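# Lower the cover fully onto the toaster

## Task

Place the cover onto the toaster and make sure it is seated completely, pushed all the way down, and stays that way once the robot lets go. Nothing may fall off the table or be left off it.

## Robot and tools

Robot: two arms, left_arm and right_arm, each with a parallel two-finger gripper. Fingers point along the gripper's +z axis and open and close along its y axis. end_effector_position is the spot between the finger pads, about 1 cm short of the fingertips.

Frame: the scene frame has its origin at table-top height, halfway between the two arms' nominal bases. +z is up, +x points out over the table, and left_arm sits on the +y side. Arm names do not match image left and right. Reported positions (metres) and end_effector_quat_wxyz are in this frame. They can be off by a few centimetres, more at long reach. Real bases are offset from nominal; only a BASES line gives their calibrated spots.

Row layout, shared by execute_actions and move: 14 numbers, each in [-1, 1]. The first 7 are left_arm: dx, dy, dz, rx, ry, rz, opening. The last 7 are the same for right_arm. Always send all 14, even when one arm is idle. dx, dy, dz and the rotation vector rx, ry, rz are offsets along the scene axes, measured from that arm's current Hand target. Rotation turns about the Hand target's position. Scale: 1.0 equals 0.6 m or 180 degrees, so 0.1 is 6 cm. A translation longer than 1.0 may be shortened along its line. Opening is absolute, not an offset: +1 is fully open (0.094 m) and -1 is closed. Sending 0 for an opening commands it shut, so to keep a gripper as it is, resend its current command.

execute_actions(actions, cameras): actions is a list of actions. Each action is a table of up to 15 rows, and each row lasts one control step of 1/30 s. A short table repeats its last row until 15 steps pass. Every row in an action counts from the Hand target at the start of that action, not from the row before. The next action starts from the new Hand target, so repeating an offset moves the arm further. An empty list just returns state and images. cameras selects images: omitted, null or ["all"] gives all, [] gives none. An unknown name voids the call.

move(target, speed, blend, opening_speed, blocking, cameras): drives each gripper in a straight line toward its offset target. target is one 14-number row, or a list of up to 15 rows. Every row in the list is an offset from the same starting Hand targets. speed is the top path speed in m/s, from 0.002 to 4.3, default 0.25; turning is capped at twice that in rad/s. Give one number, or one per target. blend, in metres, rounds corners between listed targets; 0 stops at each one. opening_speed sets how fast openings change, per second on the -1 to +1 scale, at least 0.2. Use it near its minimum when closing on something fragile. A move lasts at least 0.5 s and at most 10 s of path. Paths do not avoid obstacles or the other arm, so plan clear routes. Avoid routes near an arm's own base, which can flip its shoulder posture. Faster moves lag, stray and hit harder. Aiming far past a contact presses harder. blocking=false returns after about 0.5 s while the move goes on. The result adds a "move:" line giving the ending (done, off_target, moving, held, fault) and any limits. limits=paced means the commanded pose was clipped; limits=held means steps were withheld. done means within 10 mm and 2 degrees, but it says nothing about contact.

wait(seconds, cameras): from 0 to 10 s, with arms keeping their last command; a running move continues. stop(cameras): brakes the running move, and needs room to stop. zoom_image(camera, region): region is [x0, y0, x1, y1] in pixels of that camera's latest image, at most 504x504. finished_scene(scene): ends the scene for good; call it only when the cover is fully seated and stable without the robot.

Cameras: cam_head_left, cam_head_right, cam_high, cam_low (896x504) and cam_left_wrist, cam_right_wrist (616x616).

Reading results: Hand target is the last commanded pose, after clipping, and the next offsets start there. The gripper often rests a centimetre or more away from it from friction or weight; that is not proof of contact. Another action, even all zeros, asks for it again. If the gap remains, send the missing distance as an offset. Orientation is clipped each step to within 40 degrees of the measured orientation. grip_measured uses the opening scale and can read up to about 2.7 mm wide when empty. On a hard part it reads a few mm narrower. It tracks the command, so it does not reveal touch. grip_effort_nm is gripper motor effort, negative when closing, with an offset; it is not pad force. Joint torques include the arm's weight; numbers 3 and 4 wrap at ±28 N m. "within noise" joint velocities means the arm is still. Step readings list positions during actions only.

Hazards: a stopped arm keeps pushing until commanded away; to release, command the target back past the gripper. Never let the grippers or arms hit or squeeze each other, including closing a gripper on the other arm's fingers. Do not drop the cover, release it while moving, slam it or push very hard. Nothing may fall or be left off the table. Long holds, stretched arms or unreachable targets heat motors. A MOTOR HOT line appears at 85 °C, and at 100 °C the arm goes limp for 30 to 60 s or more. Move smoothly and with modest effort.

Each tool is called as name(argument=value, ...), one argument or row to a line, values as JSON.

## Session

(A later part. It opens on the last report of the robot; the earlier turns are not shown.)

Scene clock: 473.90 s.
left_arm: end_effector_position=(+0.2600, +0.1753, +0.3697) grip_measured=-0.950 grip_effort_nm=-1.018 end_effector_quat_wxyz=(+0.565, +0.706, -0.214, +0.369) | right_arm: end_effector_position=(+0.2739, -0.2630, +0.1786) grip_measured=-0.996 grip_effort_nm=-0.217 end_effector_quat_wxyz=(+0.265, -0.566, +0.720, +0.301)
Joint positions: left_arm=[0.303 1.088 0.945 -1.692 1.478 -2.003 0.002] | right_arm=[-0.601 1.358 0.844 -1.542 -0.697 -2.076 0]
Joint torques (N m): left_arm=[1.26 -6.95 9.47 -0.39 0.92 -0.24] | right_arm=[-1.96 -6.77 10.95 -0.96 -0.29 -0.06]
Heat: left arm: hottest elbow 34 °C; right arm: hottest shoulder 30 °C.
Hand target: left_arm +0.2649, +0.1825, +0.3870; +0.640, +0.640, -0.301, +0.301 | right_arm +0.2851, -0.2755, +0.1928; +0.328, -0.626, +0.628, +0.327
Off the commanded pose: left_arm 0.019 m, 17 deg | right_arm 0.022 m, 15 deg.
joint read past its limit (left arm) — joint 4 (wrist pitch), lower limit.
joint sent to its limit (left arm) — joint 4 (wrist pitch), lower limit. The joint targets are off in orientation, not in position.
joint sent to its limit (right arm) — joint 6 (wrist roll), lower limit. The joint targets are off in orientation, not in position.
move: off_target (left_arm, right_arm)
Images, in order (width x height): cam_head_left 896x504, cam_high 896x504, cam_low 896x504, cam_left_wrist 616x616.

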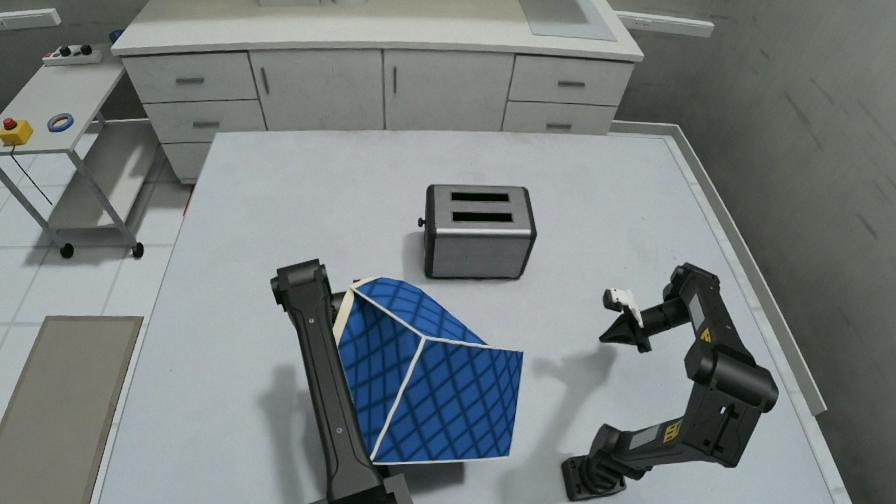

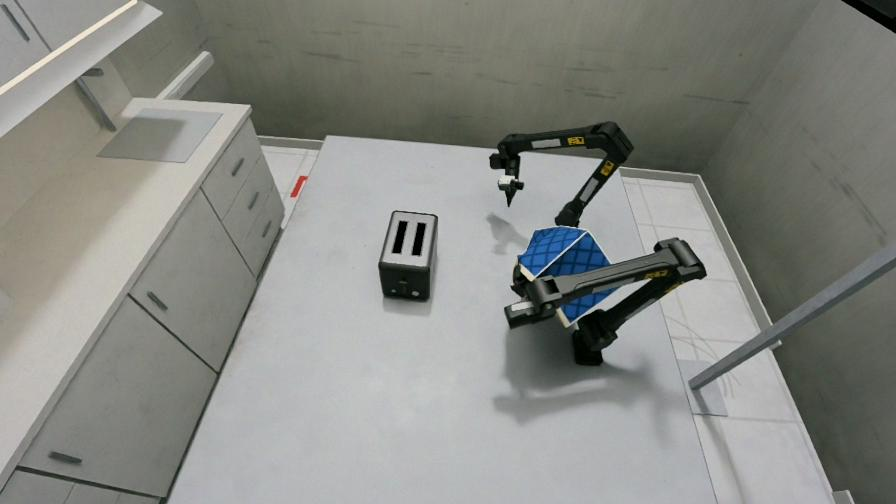

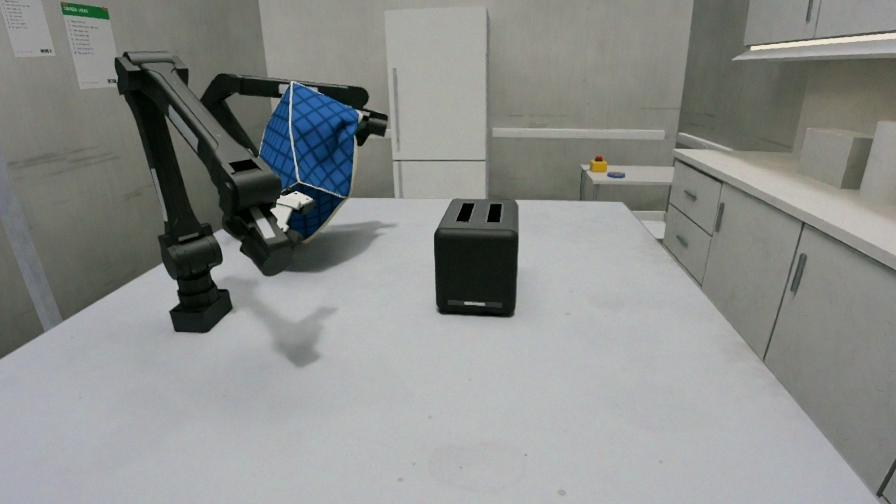

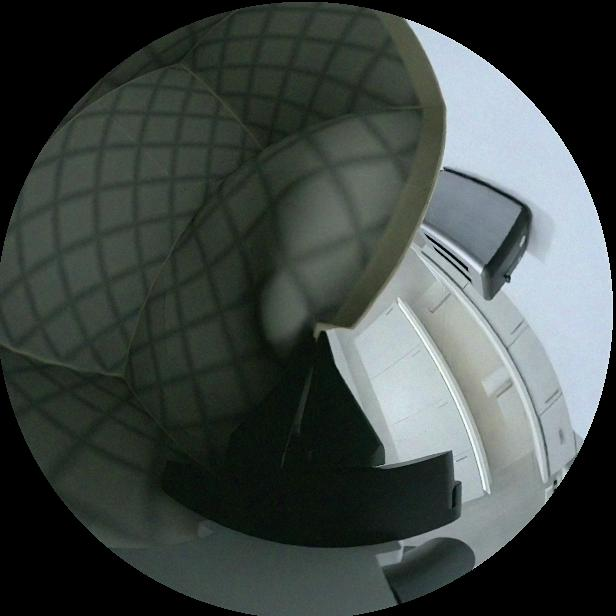

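move(
  target=[0.08,0,-0.22,0,0,0,-1,0,0,0,0,0,0,-1],
  speed=0.15,
  cameras=["cam_head_left","cam_low","cam_left_wrist","cam_high"],
)

Scene clock: 480.07 s.
left_arm: end_effector_position=(+0.3063, +0.1850, +0.2500) grip_measured=-0.950 grip_effort_nm=-1.038 end_effector_quat_wxyz=(+0.571, +0.708, -0.250, +0.332) | right_arm: end_effector_position=(+0.2739, -0.2630, +0.1786) grip_measured=-0.996 grip_effort_nm=-0.227 end_effector_quat_wxyz=(+0.265, -0.566, +0.720, +0.301)
Joint positions: left_arm=[0.283 1.46 0.916 -1.692 1.408 -1.603 0.002] | right_arm=[-0.601 1.358 0.844 -1.542 -0.697 -2.076 0]
Joint torques (N m): left_arm=[-1.32 -9.82 7.31 -0.7 0.47 -0.01] | right_arm=[-1.96 -6.83 10.93 -0.94 -0.3 -0.07]
Heat: left arm: hottest elbow 34 °C; right arm: hottest elbow 31 °C.
Hand target: left_arm +0.3129, +0.1825, +0.2549; +0.640, +0.640, -0.301, +0.301 | right_arm +0.2851, -0.2755, +0.1928; +0.328, -0.626, +0.628, +0.327
Off the commanded pose: left_arm 0.009 m, 13 deg | right_arm 0.022 m, 15 deg.
joint read past its limit (left arm) — joint 4 (wrist pitch), lower limit.
joint sent to its limit (left arm) — joint 4 (wrist pitch), lower limit. The joint targets are off in orientation, not in position.
joint sent to its limit (right arm) — joint 6 (wrist roll), lower limit. The joint targets are off in orientation, not in position.
move: off_target (left_arm, right_arm)
Images, in order (width x height): cam_head_left 896x504, cam_high 896x504, cam_low 896x504, cam_left_wrist 616x616.

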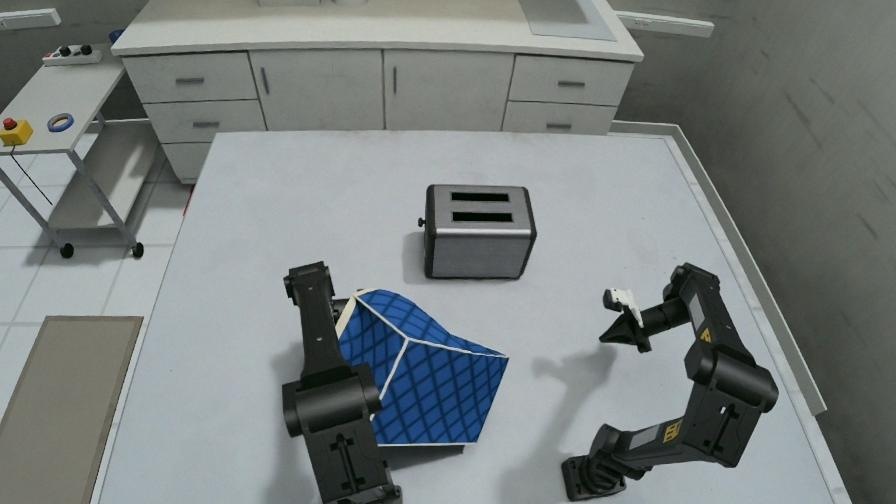

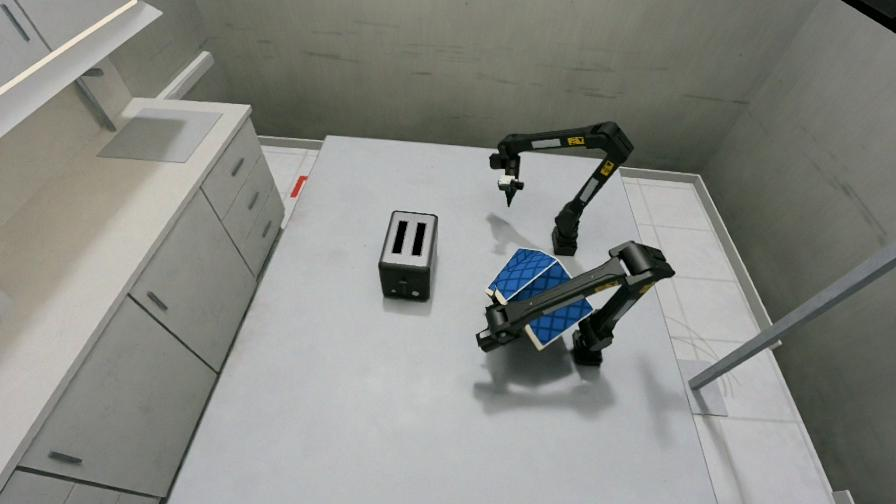

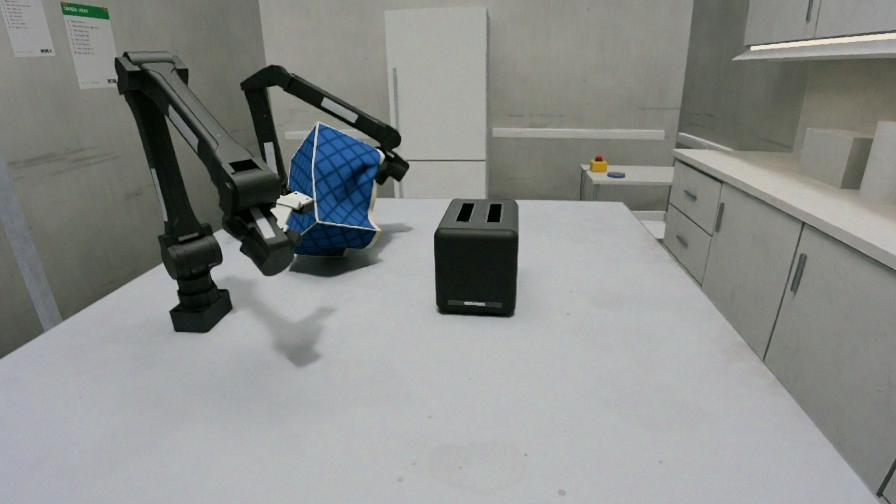

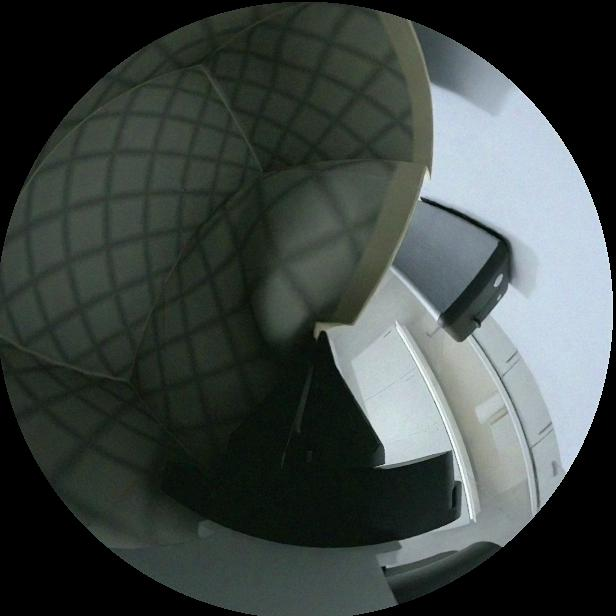

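move(
  target=[0.05,0,-0.16,0,0,0,-1,0,0,0,0,0,0,-1],
  speed=0.12,
  cameras=["cam_head_left","cam_low","cam_left_wrist","cam_high"],
)

Scene clock: 486.47 s.
left_arm: end_effector_position=(+0.3346, +0.1854, +0.1575) grip_measured=-0.950 grip_effort_nm=-1.023 end_effector_quat_wxyz=(+0.590, +0.694, -0.273, +0.310) | right_arm: end_effector_position=(+0.2739, -0.2630, +0.1786) grip_measured=-0.996 grip_effort_nm=-0.227 end_effector_quat_wxyz=(+0.265, -0.566, +0.720, +0.301)
Joint positions: left_arm=[0.258 1.785 0.964 -1.692 1.381 -1.333 0.002] | right_arm=[-0.601 1.358 0.844 -1.542 -0.697 -2.076 0]
Joint torques (N m): left_arm=[-1.14 -12.92 6.04 -1.06 0.29 0.04] | right_arm=[-2.14 -6.59 10.96 -0.99 -0.29 -0.07]
Heat: left arm: hottest elbow 35 °C; right arm: hottest elbow 31 °C.
Hand target: left_arm +0.3429, +0.1825, +0.1590; +0.640, +0.640, -0.301, +0.301 | right_arm +0.2851, -0.2755, +0.1928; +0.328, -0.626, +0.628, +0.327
Off the commanded pose: left_arm 0.009 m, 9 deg | right_arm 0.022 m, 15 deg.
joint read past its limit (left arm) — joint 4 (wrist pitch), lower limit.
joint sent to its limit (left arm) — joint 4 (wrist pitch), lower limit. The joint targets are off in orientation, not in position.
joint sent to its limit (right arm) — joint 6 (wrist roll), lower limit. The joint targets are off in orientation, not in position.
move: off_target (left_arm, right_arm)
Images, in order (width x height): cam_head_left 896x504, cam_high 896x504, cam_low 896x504, cam_left_wrist 616x616.

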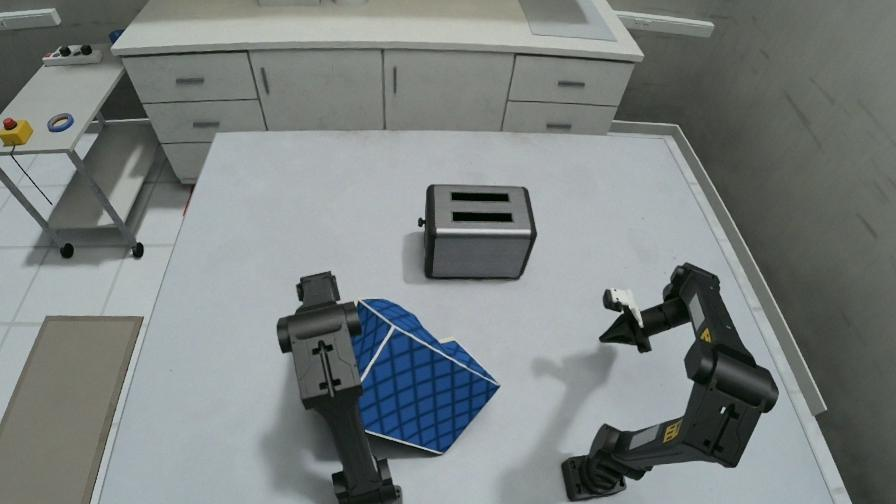

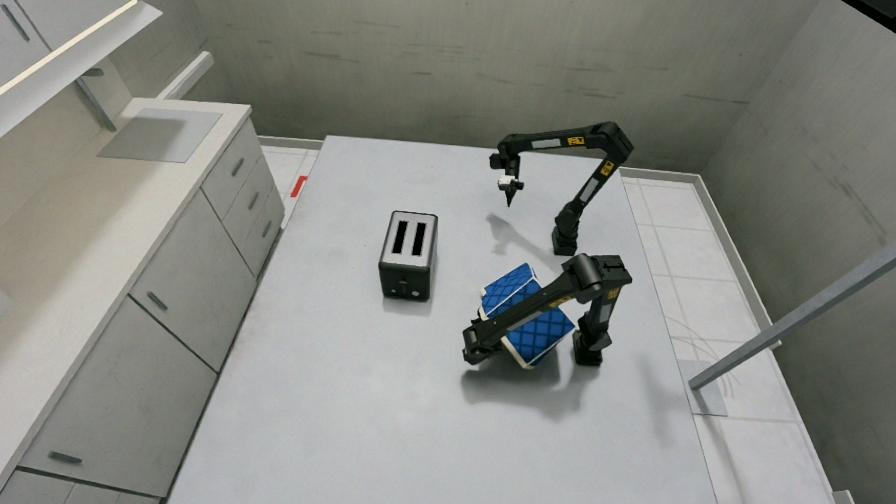

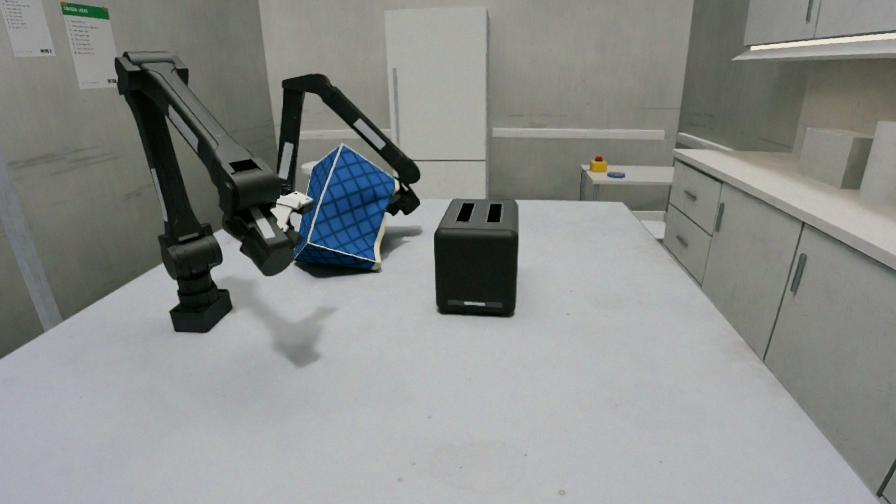

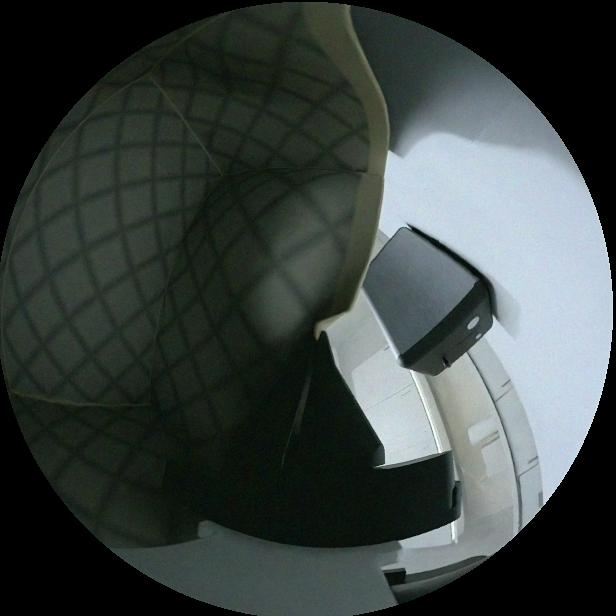

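move(
  target=[0.05,0,-0.09,0,0,0,-1,0,0,0,0,0,0,-1],
  speed=0.1,
  cameras=["cam_head_left","cam_low","cam_left_wrist"],
)

Scene clock: 490.93 s.
left_arm: end_effector_position=(+0.3654, +0.1865, +0.1063) grip_measured=-0.950 grip_effort_nm=-1.038 end_effector_quat_wxyz=(+0.599, +0.685, -0.281, +0.304) | right_arm: end_effector_position=(+0.2739, -0.2630, +0.1786) grip_measured=-0.996 grip_effort_nm=-0.227 end_effector_quat_wxyz=(+0.265, -0.566, +0.720, +0.301)
Joint positions: left_arm=[0.239 1.984 1.065 -1.692 1.381 -1.234 0.002] | right_arm=[-0.601 1.358 0.844 -1.542 -0.697 -2.076 0]
Joint torques (N m): left_arm=[-1.49 -14.51 5.15 -1.13 0.34 0.07] | right_arm=[-1.79 -6.71 10.97 -0.92 -0.29 -0.07]
Heat: left arm: hottest elbow 34 °C; right arm: hottest elbow 31 °C.
Hand target: left_arm +0.3729, +0.1825, +0.1050; +0.640, +0.640, -0.301, +0.301 | right_arm +0.2851, -0.2755, +0.1928; +0.328, -0.626, +0.627, +0.327
Off the commanded pose: left_arm 0.009 m, 7 deg | right_arm 0.022 m, 15 deg.
joint read past its limit (left arm) — joint 4 (wrist pitch), lower limit.
joint sent to its limit (left arm) — joint 4 (wrist pitch), lower limit. The joint targets are off in orientation, not in position.
joint sent to its limit (right arm) — joint 6 (wrist roll), lower limit. The joint targets are off in orientation, not in position.
move: off_target (left_arm, right_arm)
Images, in order (width x height): cam_head_left 896x504, cam_low 896x504, cam_left_wrist 616x616.

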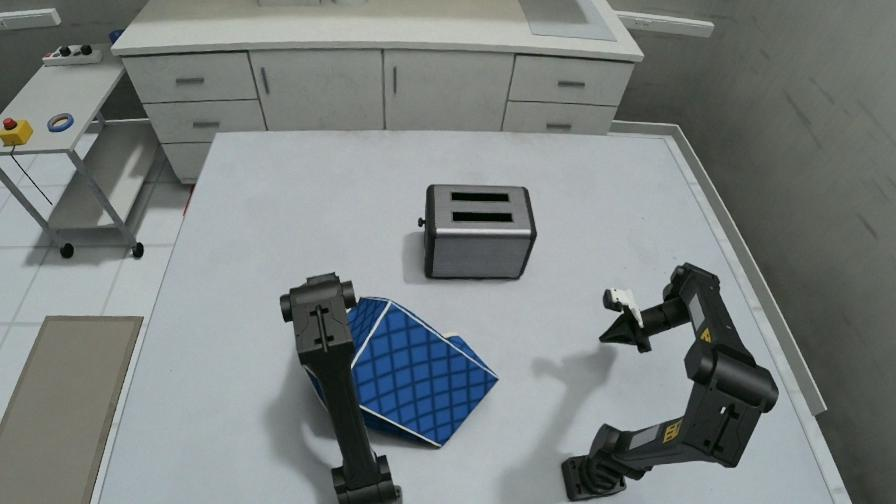

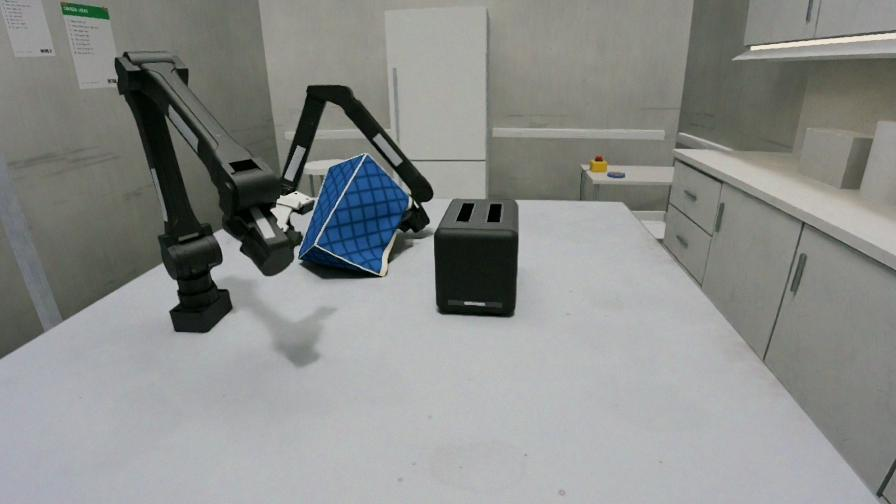

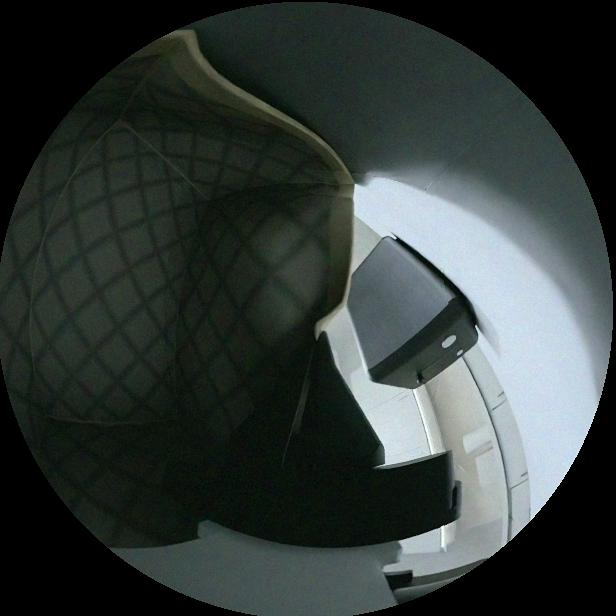

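move(
  target=[0.01,0,-0.035,0,0,0,-1,0,0,0,0,0,0,-1],
  speed=0.08,
  cameras=[],
)

move(
  target=[0.0,0,0,0,0,0,-0.7,0,0,0,0,0,0,-1],
  opening_speed=0.4,
  cameras=["cam_head_left","cam_low","cam_left_wrist"],
)

move(
  target=[0.0,0.15,0,0,0,0,-0.7,0,0,0,0,0,0,-1],
  speed=0.15,
  cameras=["cam_head_left","cam_low","cam_high","cam_left_wrist"],
)

Scene clock: 499.13 s.
left_arm: end_effector_position=(+0.3717, +0.1871, +0.1021) grip_measured=-0.950 grip_effort_nm=-1.023 end_effector_quat_wxyz=(+0.605, +0.689, -0.269, +0.294) | right_arm: end_effector_position=(+0.2739, -0.2630, +0.1786) grip_measured=-0.996 grip_effort_nm=-0.227 end_effector_quat_wxyz=(+0.265, -0.566, +0.720, +0.301)
Joint positions: left_arm=[0.237 2.004 1.085 -1.692 1.384 -1.268 0.002] | right_arm=[-0.601 1.358 0.844 -1.542 -0.697 -2.076 0]
Joint torques (N m): left_arm=[-1.38 -10.52 5.37 -1.01 0.26 0.82] | right_arm=[-1.9 -6.77 10.92 -0.98 -0.29 -0.07]
Heat: left arm: hottest elbow 33 °C; right arm: hottest elbow 31 °C.
Hand target: left_arm +0.3788, +0.1825, +0.0840; +0.640, +0.640, -0.301, +0.301 | right_arm +0.2851, -0.2755, +0.1928; +0.328, -0.626, +0.627, +0.327
Off the commanded pose: left_arm 0.020 m, 8 deg | right_arm 0.022 m, 15 deg.
joint read past its limit (left arm) — joint 4 (wrist pitch), lower limit.
joint sent to its limit (left arm) — joint 4 (wrist pitch), lower limit. The joint targets are off in orientation, not in position.
joint sent to its limit (right arm) — joint 6 (wrist roll), lower limit. The joint targets are off in orientation, not in position.
move: off_target (left_arm, right_arm)
No camera images: "cameras" was empty.

Scene clock: 500.20 s.
left_arm: end_effector_position=(+0.3721, +0.1871, +0.1020) grip_measured=-0.703 grip_effort_nm=0.090 end_effector_quat_wxyz=(+0.606, +0.689, -0.268, +0.294) | right_arm: end_effector_position=(+0.2739, -0.2630, +0.1786) grip_measured=-0.996 grip_effort_nm=-0.232 end_effector_quat_wxyz=(+0.265, -0.566, +0.720, +0.301)
Joint positions: left_arm=[0.237 2.005 1.086 -1.692 1.384 -1.271 0.014] | right_arm=[-0.601 1.358 0.844 -1.542 -0.697 -2.076 0]
Joint torques (N m): left_arm=[-0.97 -11.05 5.29 -1.17 0.29 0.83] | right_arm=[-1.96 -6.89 10.97 -0.95 -0.3 -0.07]
Heat: left arm: hottest elbow 33 °C; right arm: hottest elbow 31 °C.
Hand target: left_arm +0.3789, +0.1825, +0.0840; +0.640, +0.640, -0.301, +0.301 | right_arm +0.2851, -0.2755, +0.1928; +0.328, -0.626, +0.627, +0.327
Off the commanded pose: left_arm 0.020 m, 8 deg | right_arm 0.022 m, 15 deg.
joint read past its limit (left arm) — joint 4 (wrist pitch), lower limit.
joint sent to its limit (left arm) — joint 4 (wrist pitch), lower limit. The joint targets are off in orientation, not in position.
joint sent to its limit (right arm) — joint 6 (wrist roll), lower limit. The joint targets are off in orientation, not in position.
move: off_target (left_arm, right_arm)
Images, in order (width x height): cam_head_left 896x504, cam_low 896x504, cam_left_wrist 616x616.

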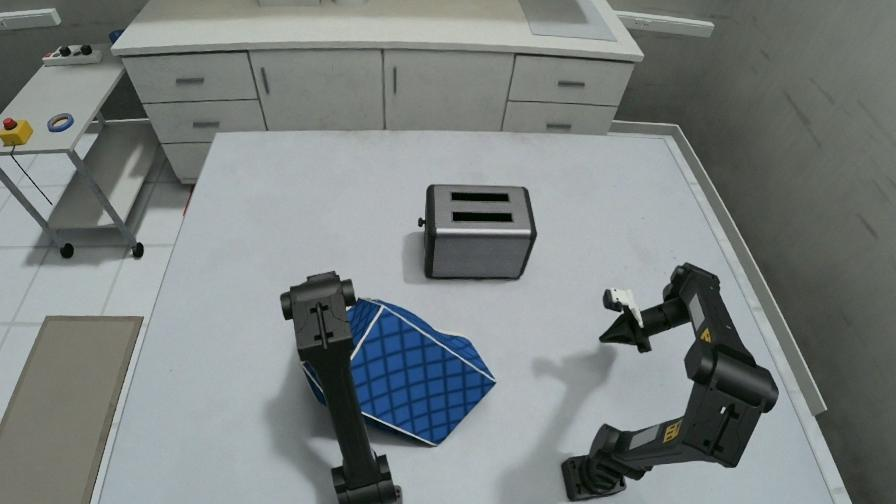

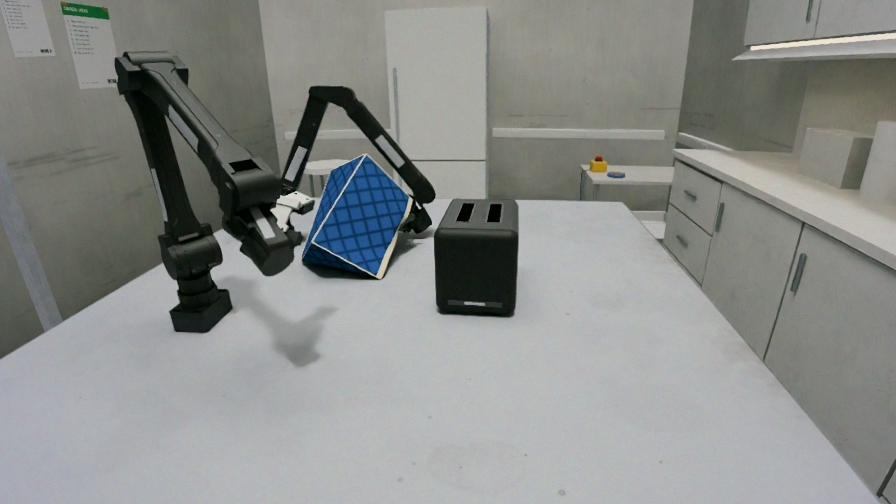

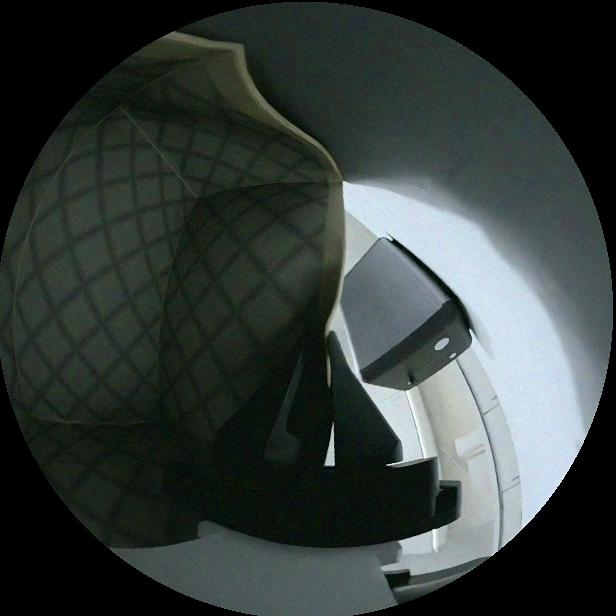

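Scene clock: 501.33 s.
left_arm: end_effector_position=(+0.3768, +0.2616, +0.0979) grip_measured=-0.702 grip_effort_nm=0.085 end_effector_quat_wxyz=(+0.565, +0.717, -0.270, +0.306) | right_arm: end_effector_position=(+0.2739, -0.2630, +0.1786) grip_measured=-0.996 grip_effort_nm=-0.227 end_effector_quat_wxyz=(+0.265, -0.566, +0.720, +0.301)
Joint positions: left_arm=[0.402 2.005 1.141 -1.692 1.25 -1.276 0.014] | right_arm=[-0.601 1.358 0.844 -1.542 -0.697 -2.076 0]
Joint torques (N m): left_arm=[2.08 -12.86 4.93 -1.2 -0.37 0.51] | right_arm=[-1.85 -6.71 10.97 -0.99 -0.29 -0.08]
Heat: left arm: hottest elbow 33 °C; right arm: hottest elbow 31 °C.
Hand target: left_arm +0.3788, +0.2725, +0.0839; +0.640, +0.640, -0.301, +0.301 | right_arm +0.2851, -0.2755, +0.1928; +0.328, -0.626, +0.627, +0.327
Off the commanded pose: left_arm 0.018 m, 13 deg | right_arm 0.022 m, 15 deg.
joint read past its limit (left arm) — joint 4 (wrist pitch), lower limit.
joint sent to its limit (left arm) — joint 4 (wrist pitch), lower limit. The joint targets are off in orientation, not in position.
joint sent to its limit (right arm) — joint 6 (wrist roll), lower limit. The joint targets are off in orientation, not in position.
move: off_target (left_arm, right_arm)
Images, in order (width x height): cam_head_left 896x504, cam_high 896x504, cam_low 896x504, cam_left_wrist 616x616.

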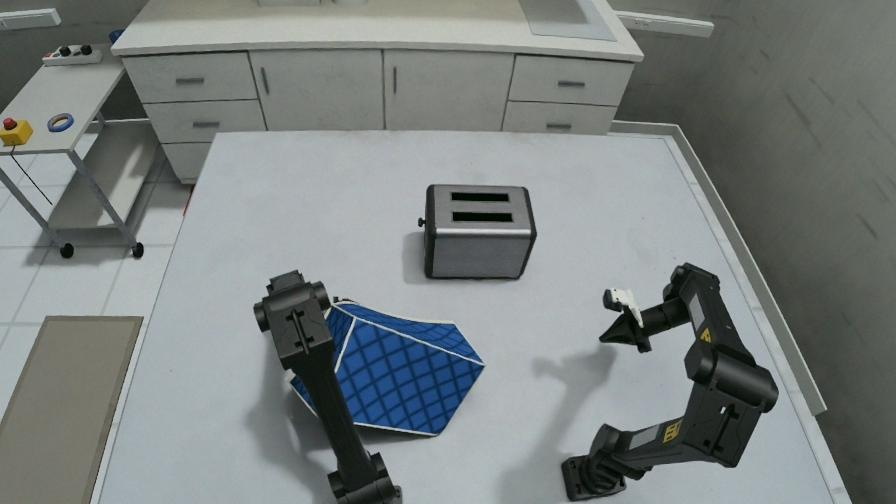

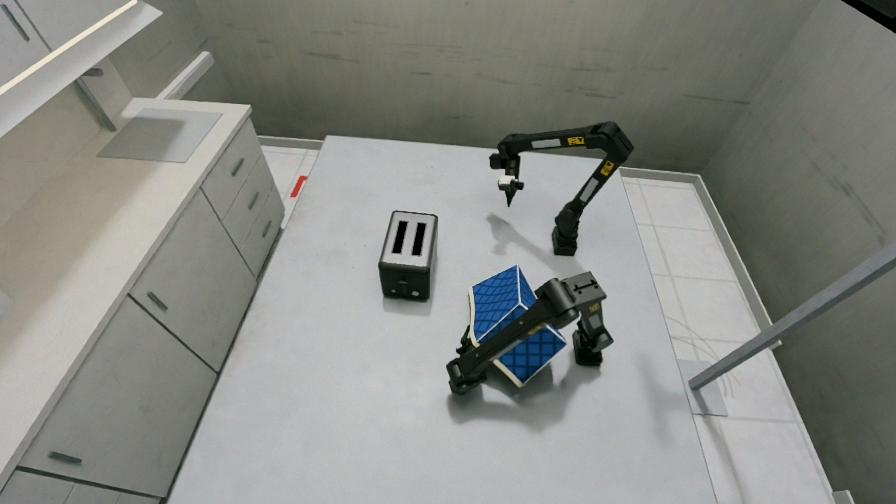

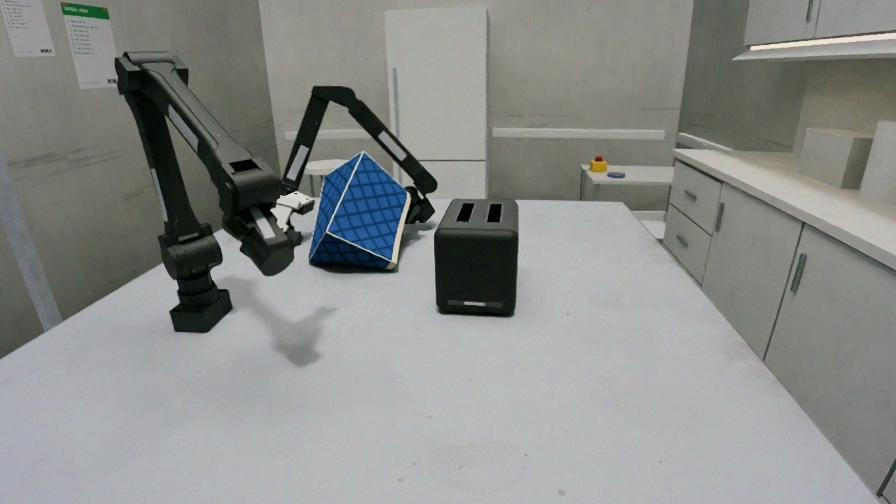

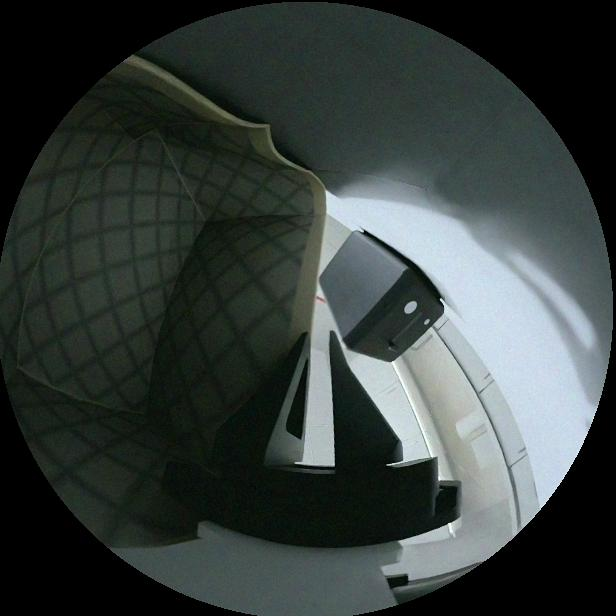

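move(
  target=[0.0,0.15,0,0,0,0,-0.6,0,0,0,0,0,0,-1],
  speed=0.15,
  cameras=["cam_head_left","cam_low","cam_high","cam_left_wrist"],
)

Scene clock: 505.43 s.
left_arm: end_effector_position=(+0.3740, +0.3518, +0.0931) grip_measured=-0.602 grip_effort_nm=0.090 end_effector_quat_wxyz=(+0.512, +0.751, -0.265, +0.321) | right_arm: end_effector_position=(+0.2739, -0.2630, +0.1786) grip_measured=-0.996 grip_effort_nm=-0.232 end_effector_quat_wxyz=(+0.265, -0.566, +0.720, +0.301)
Joint positions: left_arm=[0.587 2.016 1.223 -1.692 1.114 -1.276 0.019] | right_arm=[-0.601 1.358 0.844 -1.542 -0.697 -2.076 0]
Joint torques (N m): left_arm=[0.73 -14.39 5.83 -1.05 0.15 0.19] | right_arm=[-2.02 -6.77 10.97 -0.95 -0.29 -0.07]
Heat: left arm: hottest elbow 33 °C; right arm: hottest elbow 31 °C.
Hand target: left_arm +0.3789, +0.3626, +0.0840; +0.640, +0.640, -0.301, +0.301 | right_arm +0.2851, -0.2755, +0.1928; +0.328, -0.626, +0.627, +0.327
Off the commanded pose: left_arm 0.015 m, 20 deg | right_arm 0.022 m, 15 deg.
joint read past its limit (left arm) — joint 4 (wrist pitch), lower limit.
joint sent to its limit (left arm) — joint 4 (wrist pitch), lower limit. The joint targets are off in orientation, not in position.
joint sent to its limit (right arm) — joint 6 (wrist roll), lower limit. The joint targets are off in orientation, not in position.
move: off_target (left_arm, right_arm)
Images, in order (width x height): cam_head_left 896x504, cam_high 896x504, cam_low 896x504, cam_left_wrist 616x616.

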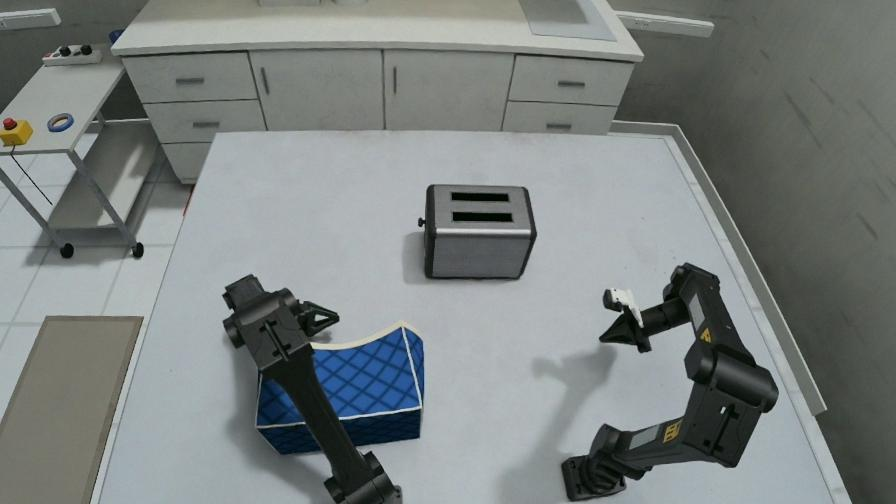

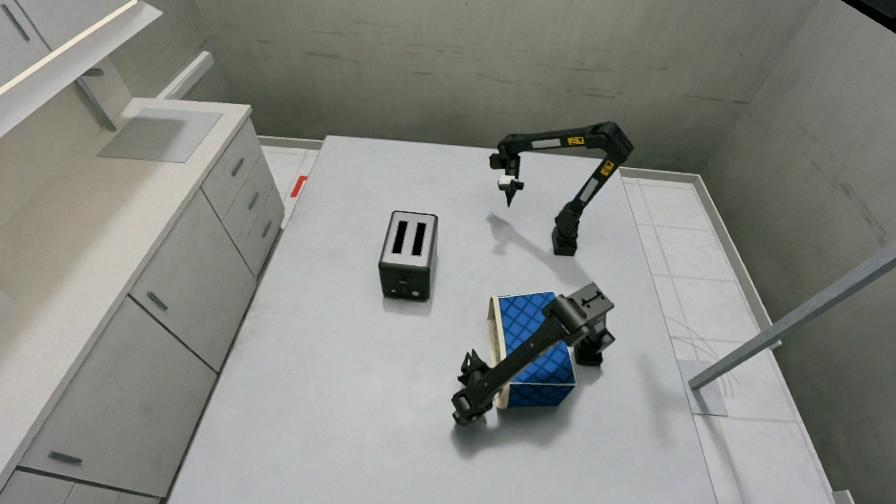

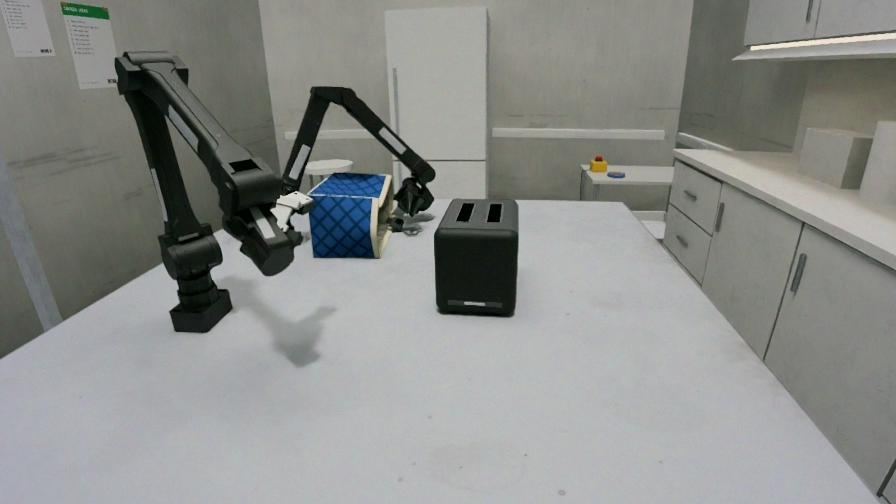

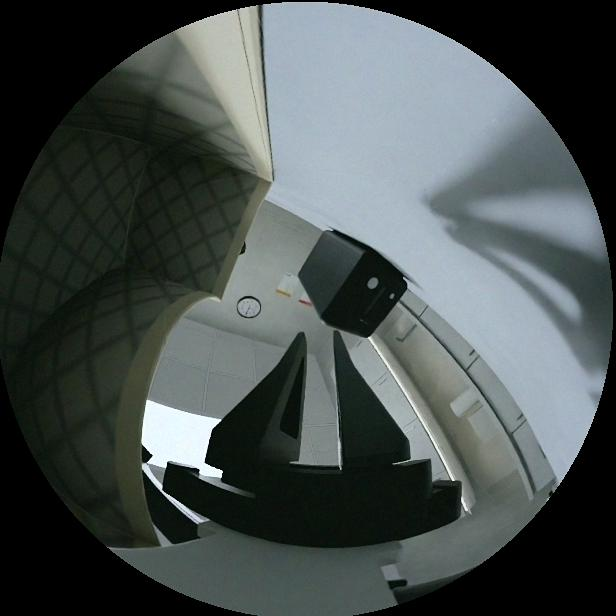

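move(
  target=[
    [0,0.06,0,0,0,0,-0.4,0,0,0,0,0,0,-1],
    [-0.06,0.06,0.2,0,-0.72,0,0,0,0,0,0,0,0,-1],
  ],
  speed=0.25,
)

Scene clock: 530.37 s.
left_arm: end_effector_position=(+0.3444, +0.3918, +0.1943) grip_measured=-0.003 grip_effort_nm=0.105 end_effector_quat_wxyz=(+0.133, -0.158, +0.804, -0.557) | right_arm: end_effector_position=(+0.2739, -0.2630, +0.1786) grip_measured=-0.996 grip_effort_nm=-0.222 end_effector_quat_wxyz=(+0.265, -0.566, +0.720, +0.301)
Joint positions: left_arm=[0.716 1.711 1.166 -1.692 1.119 0.759 0.047] | right_arm=[-0.601 1.358 0.844 -1.542 -0.697 -2.076 0]
Joint torques (N m): left_arm=[0.97 -16.97 5.91 -0.79 0.37 0.25] | right_arm=[-1.85 -6.71 10.95 -0.96 -0.3 -0.07]
Heat: left arm: hottest elbow 32 °C; right arm: hottest elbow 31 °C.
Hand target: left_arm +0.3429, +0.3986, +0.2040; +0.000, +0.000, +0.707, -0.707 | right_arm +0.2851, -0.2755, +0.1928; +0.328, -0.626, +0.627, +0.327
Off the commanded pose: left_arm 0.012 m, 31 deg | right_arm 0.022 m, 15 deg.
joint read past its limit (left arm) — joint 4 (wrist pitch), lower limit.
joint sent to its limit (left arm) — joint 4 (wrist pitch), lower limit. The joint targets are off in orientation, not in position.
joint sent to its limit (right arm) — joint 6 (wrist roll), lower limit. The joint targets are off in orientation, not in position.
move: off_target (left_arm, right_arm); target 2's new opening was sent with left_arm's hand 0.012 m and 31 deg from that target

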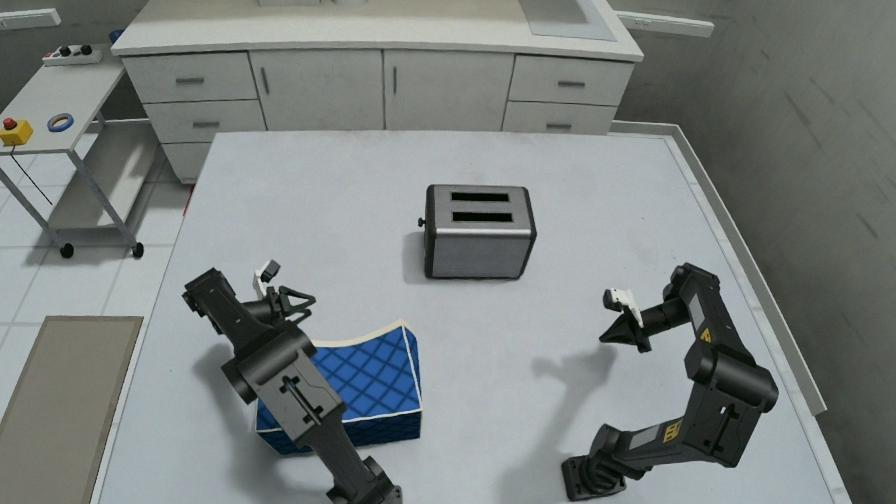

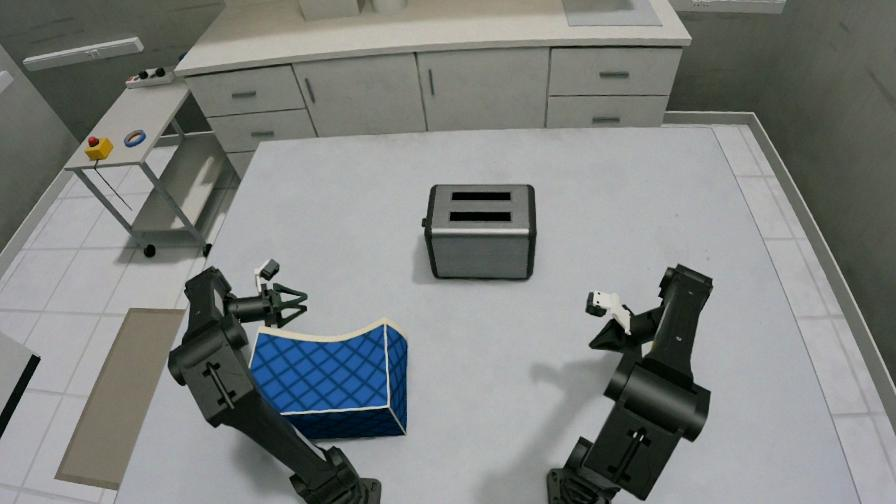

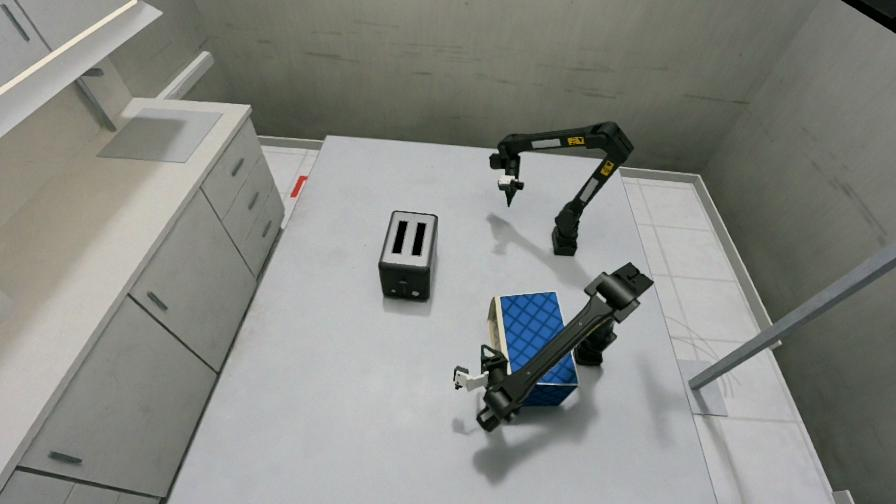

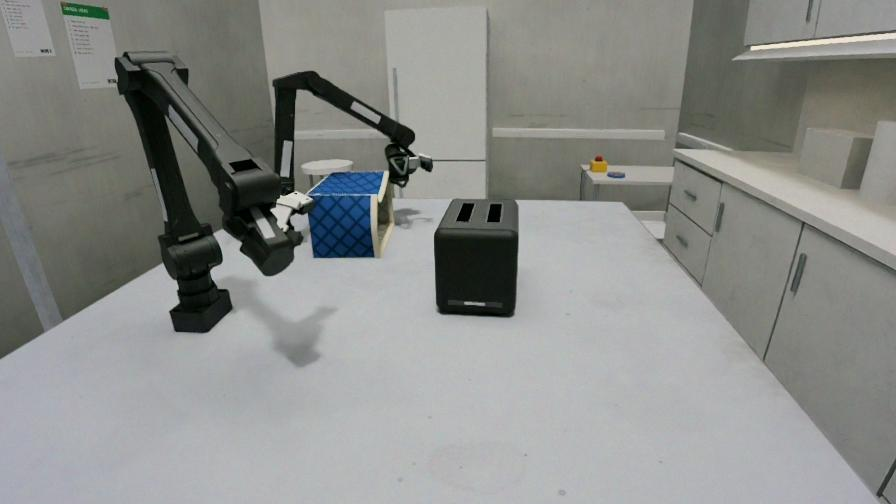

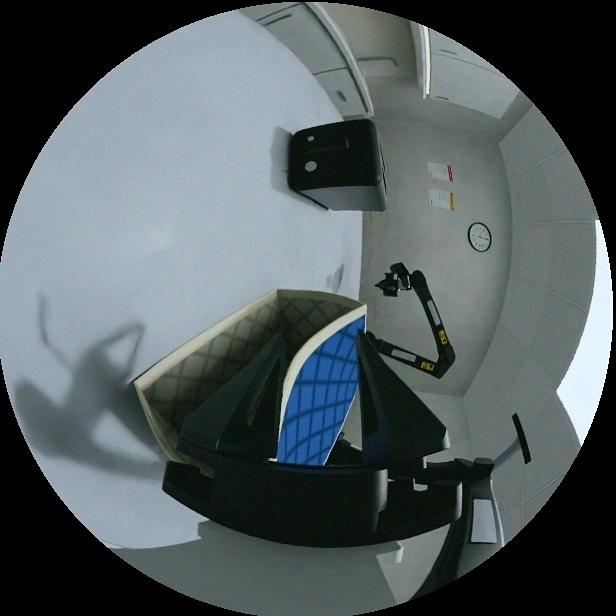

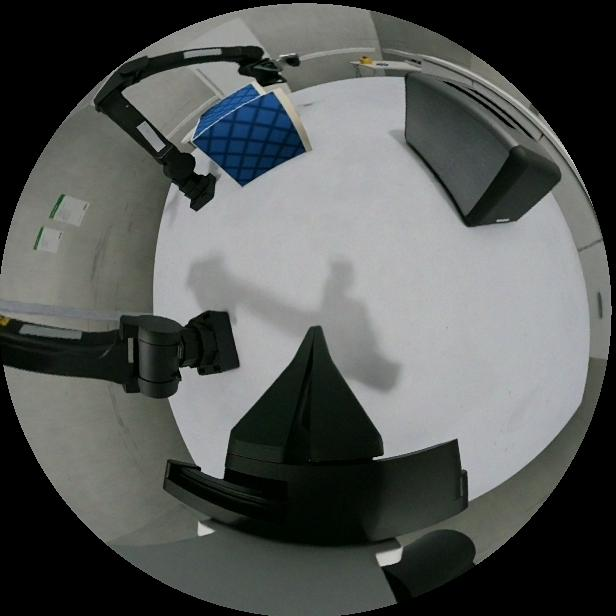

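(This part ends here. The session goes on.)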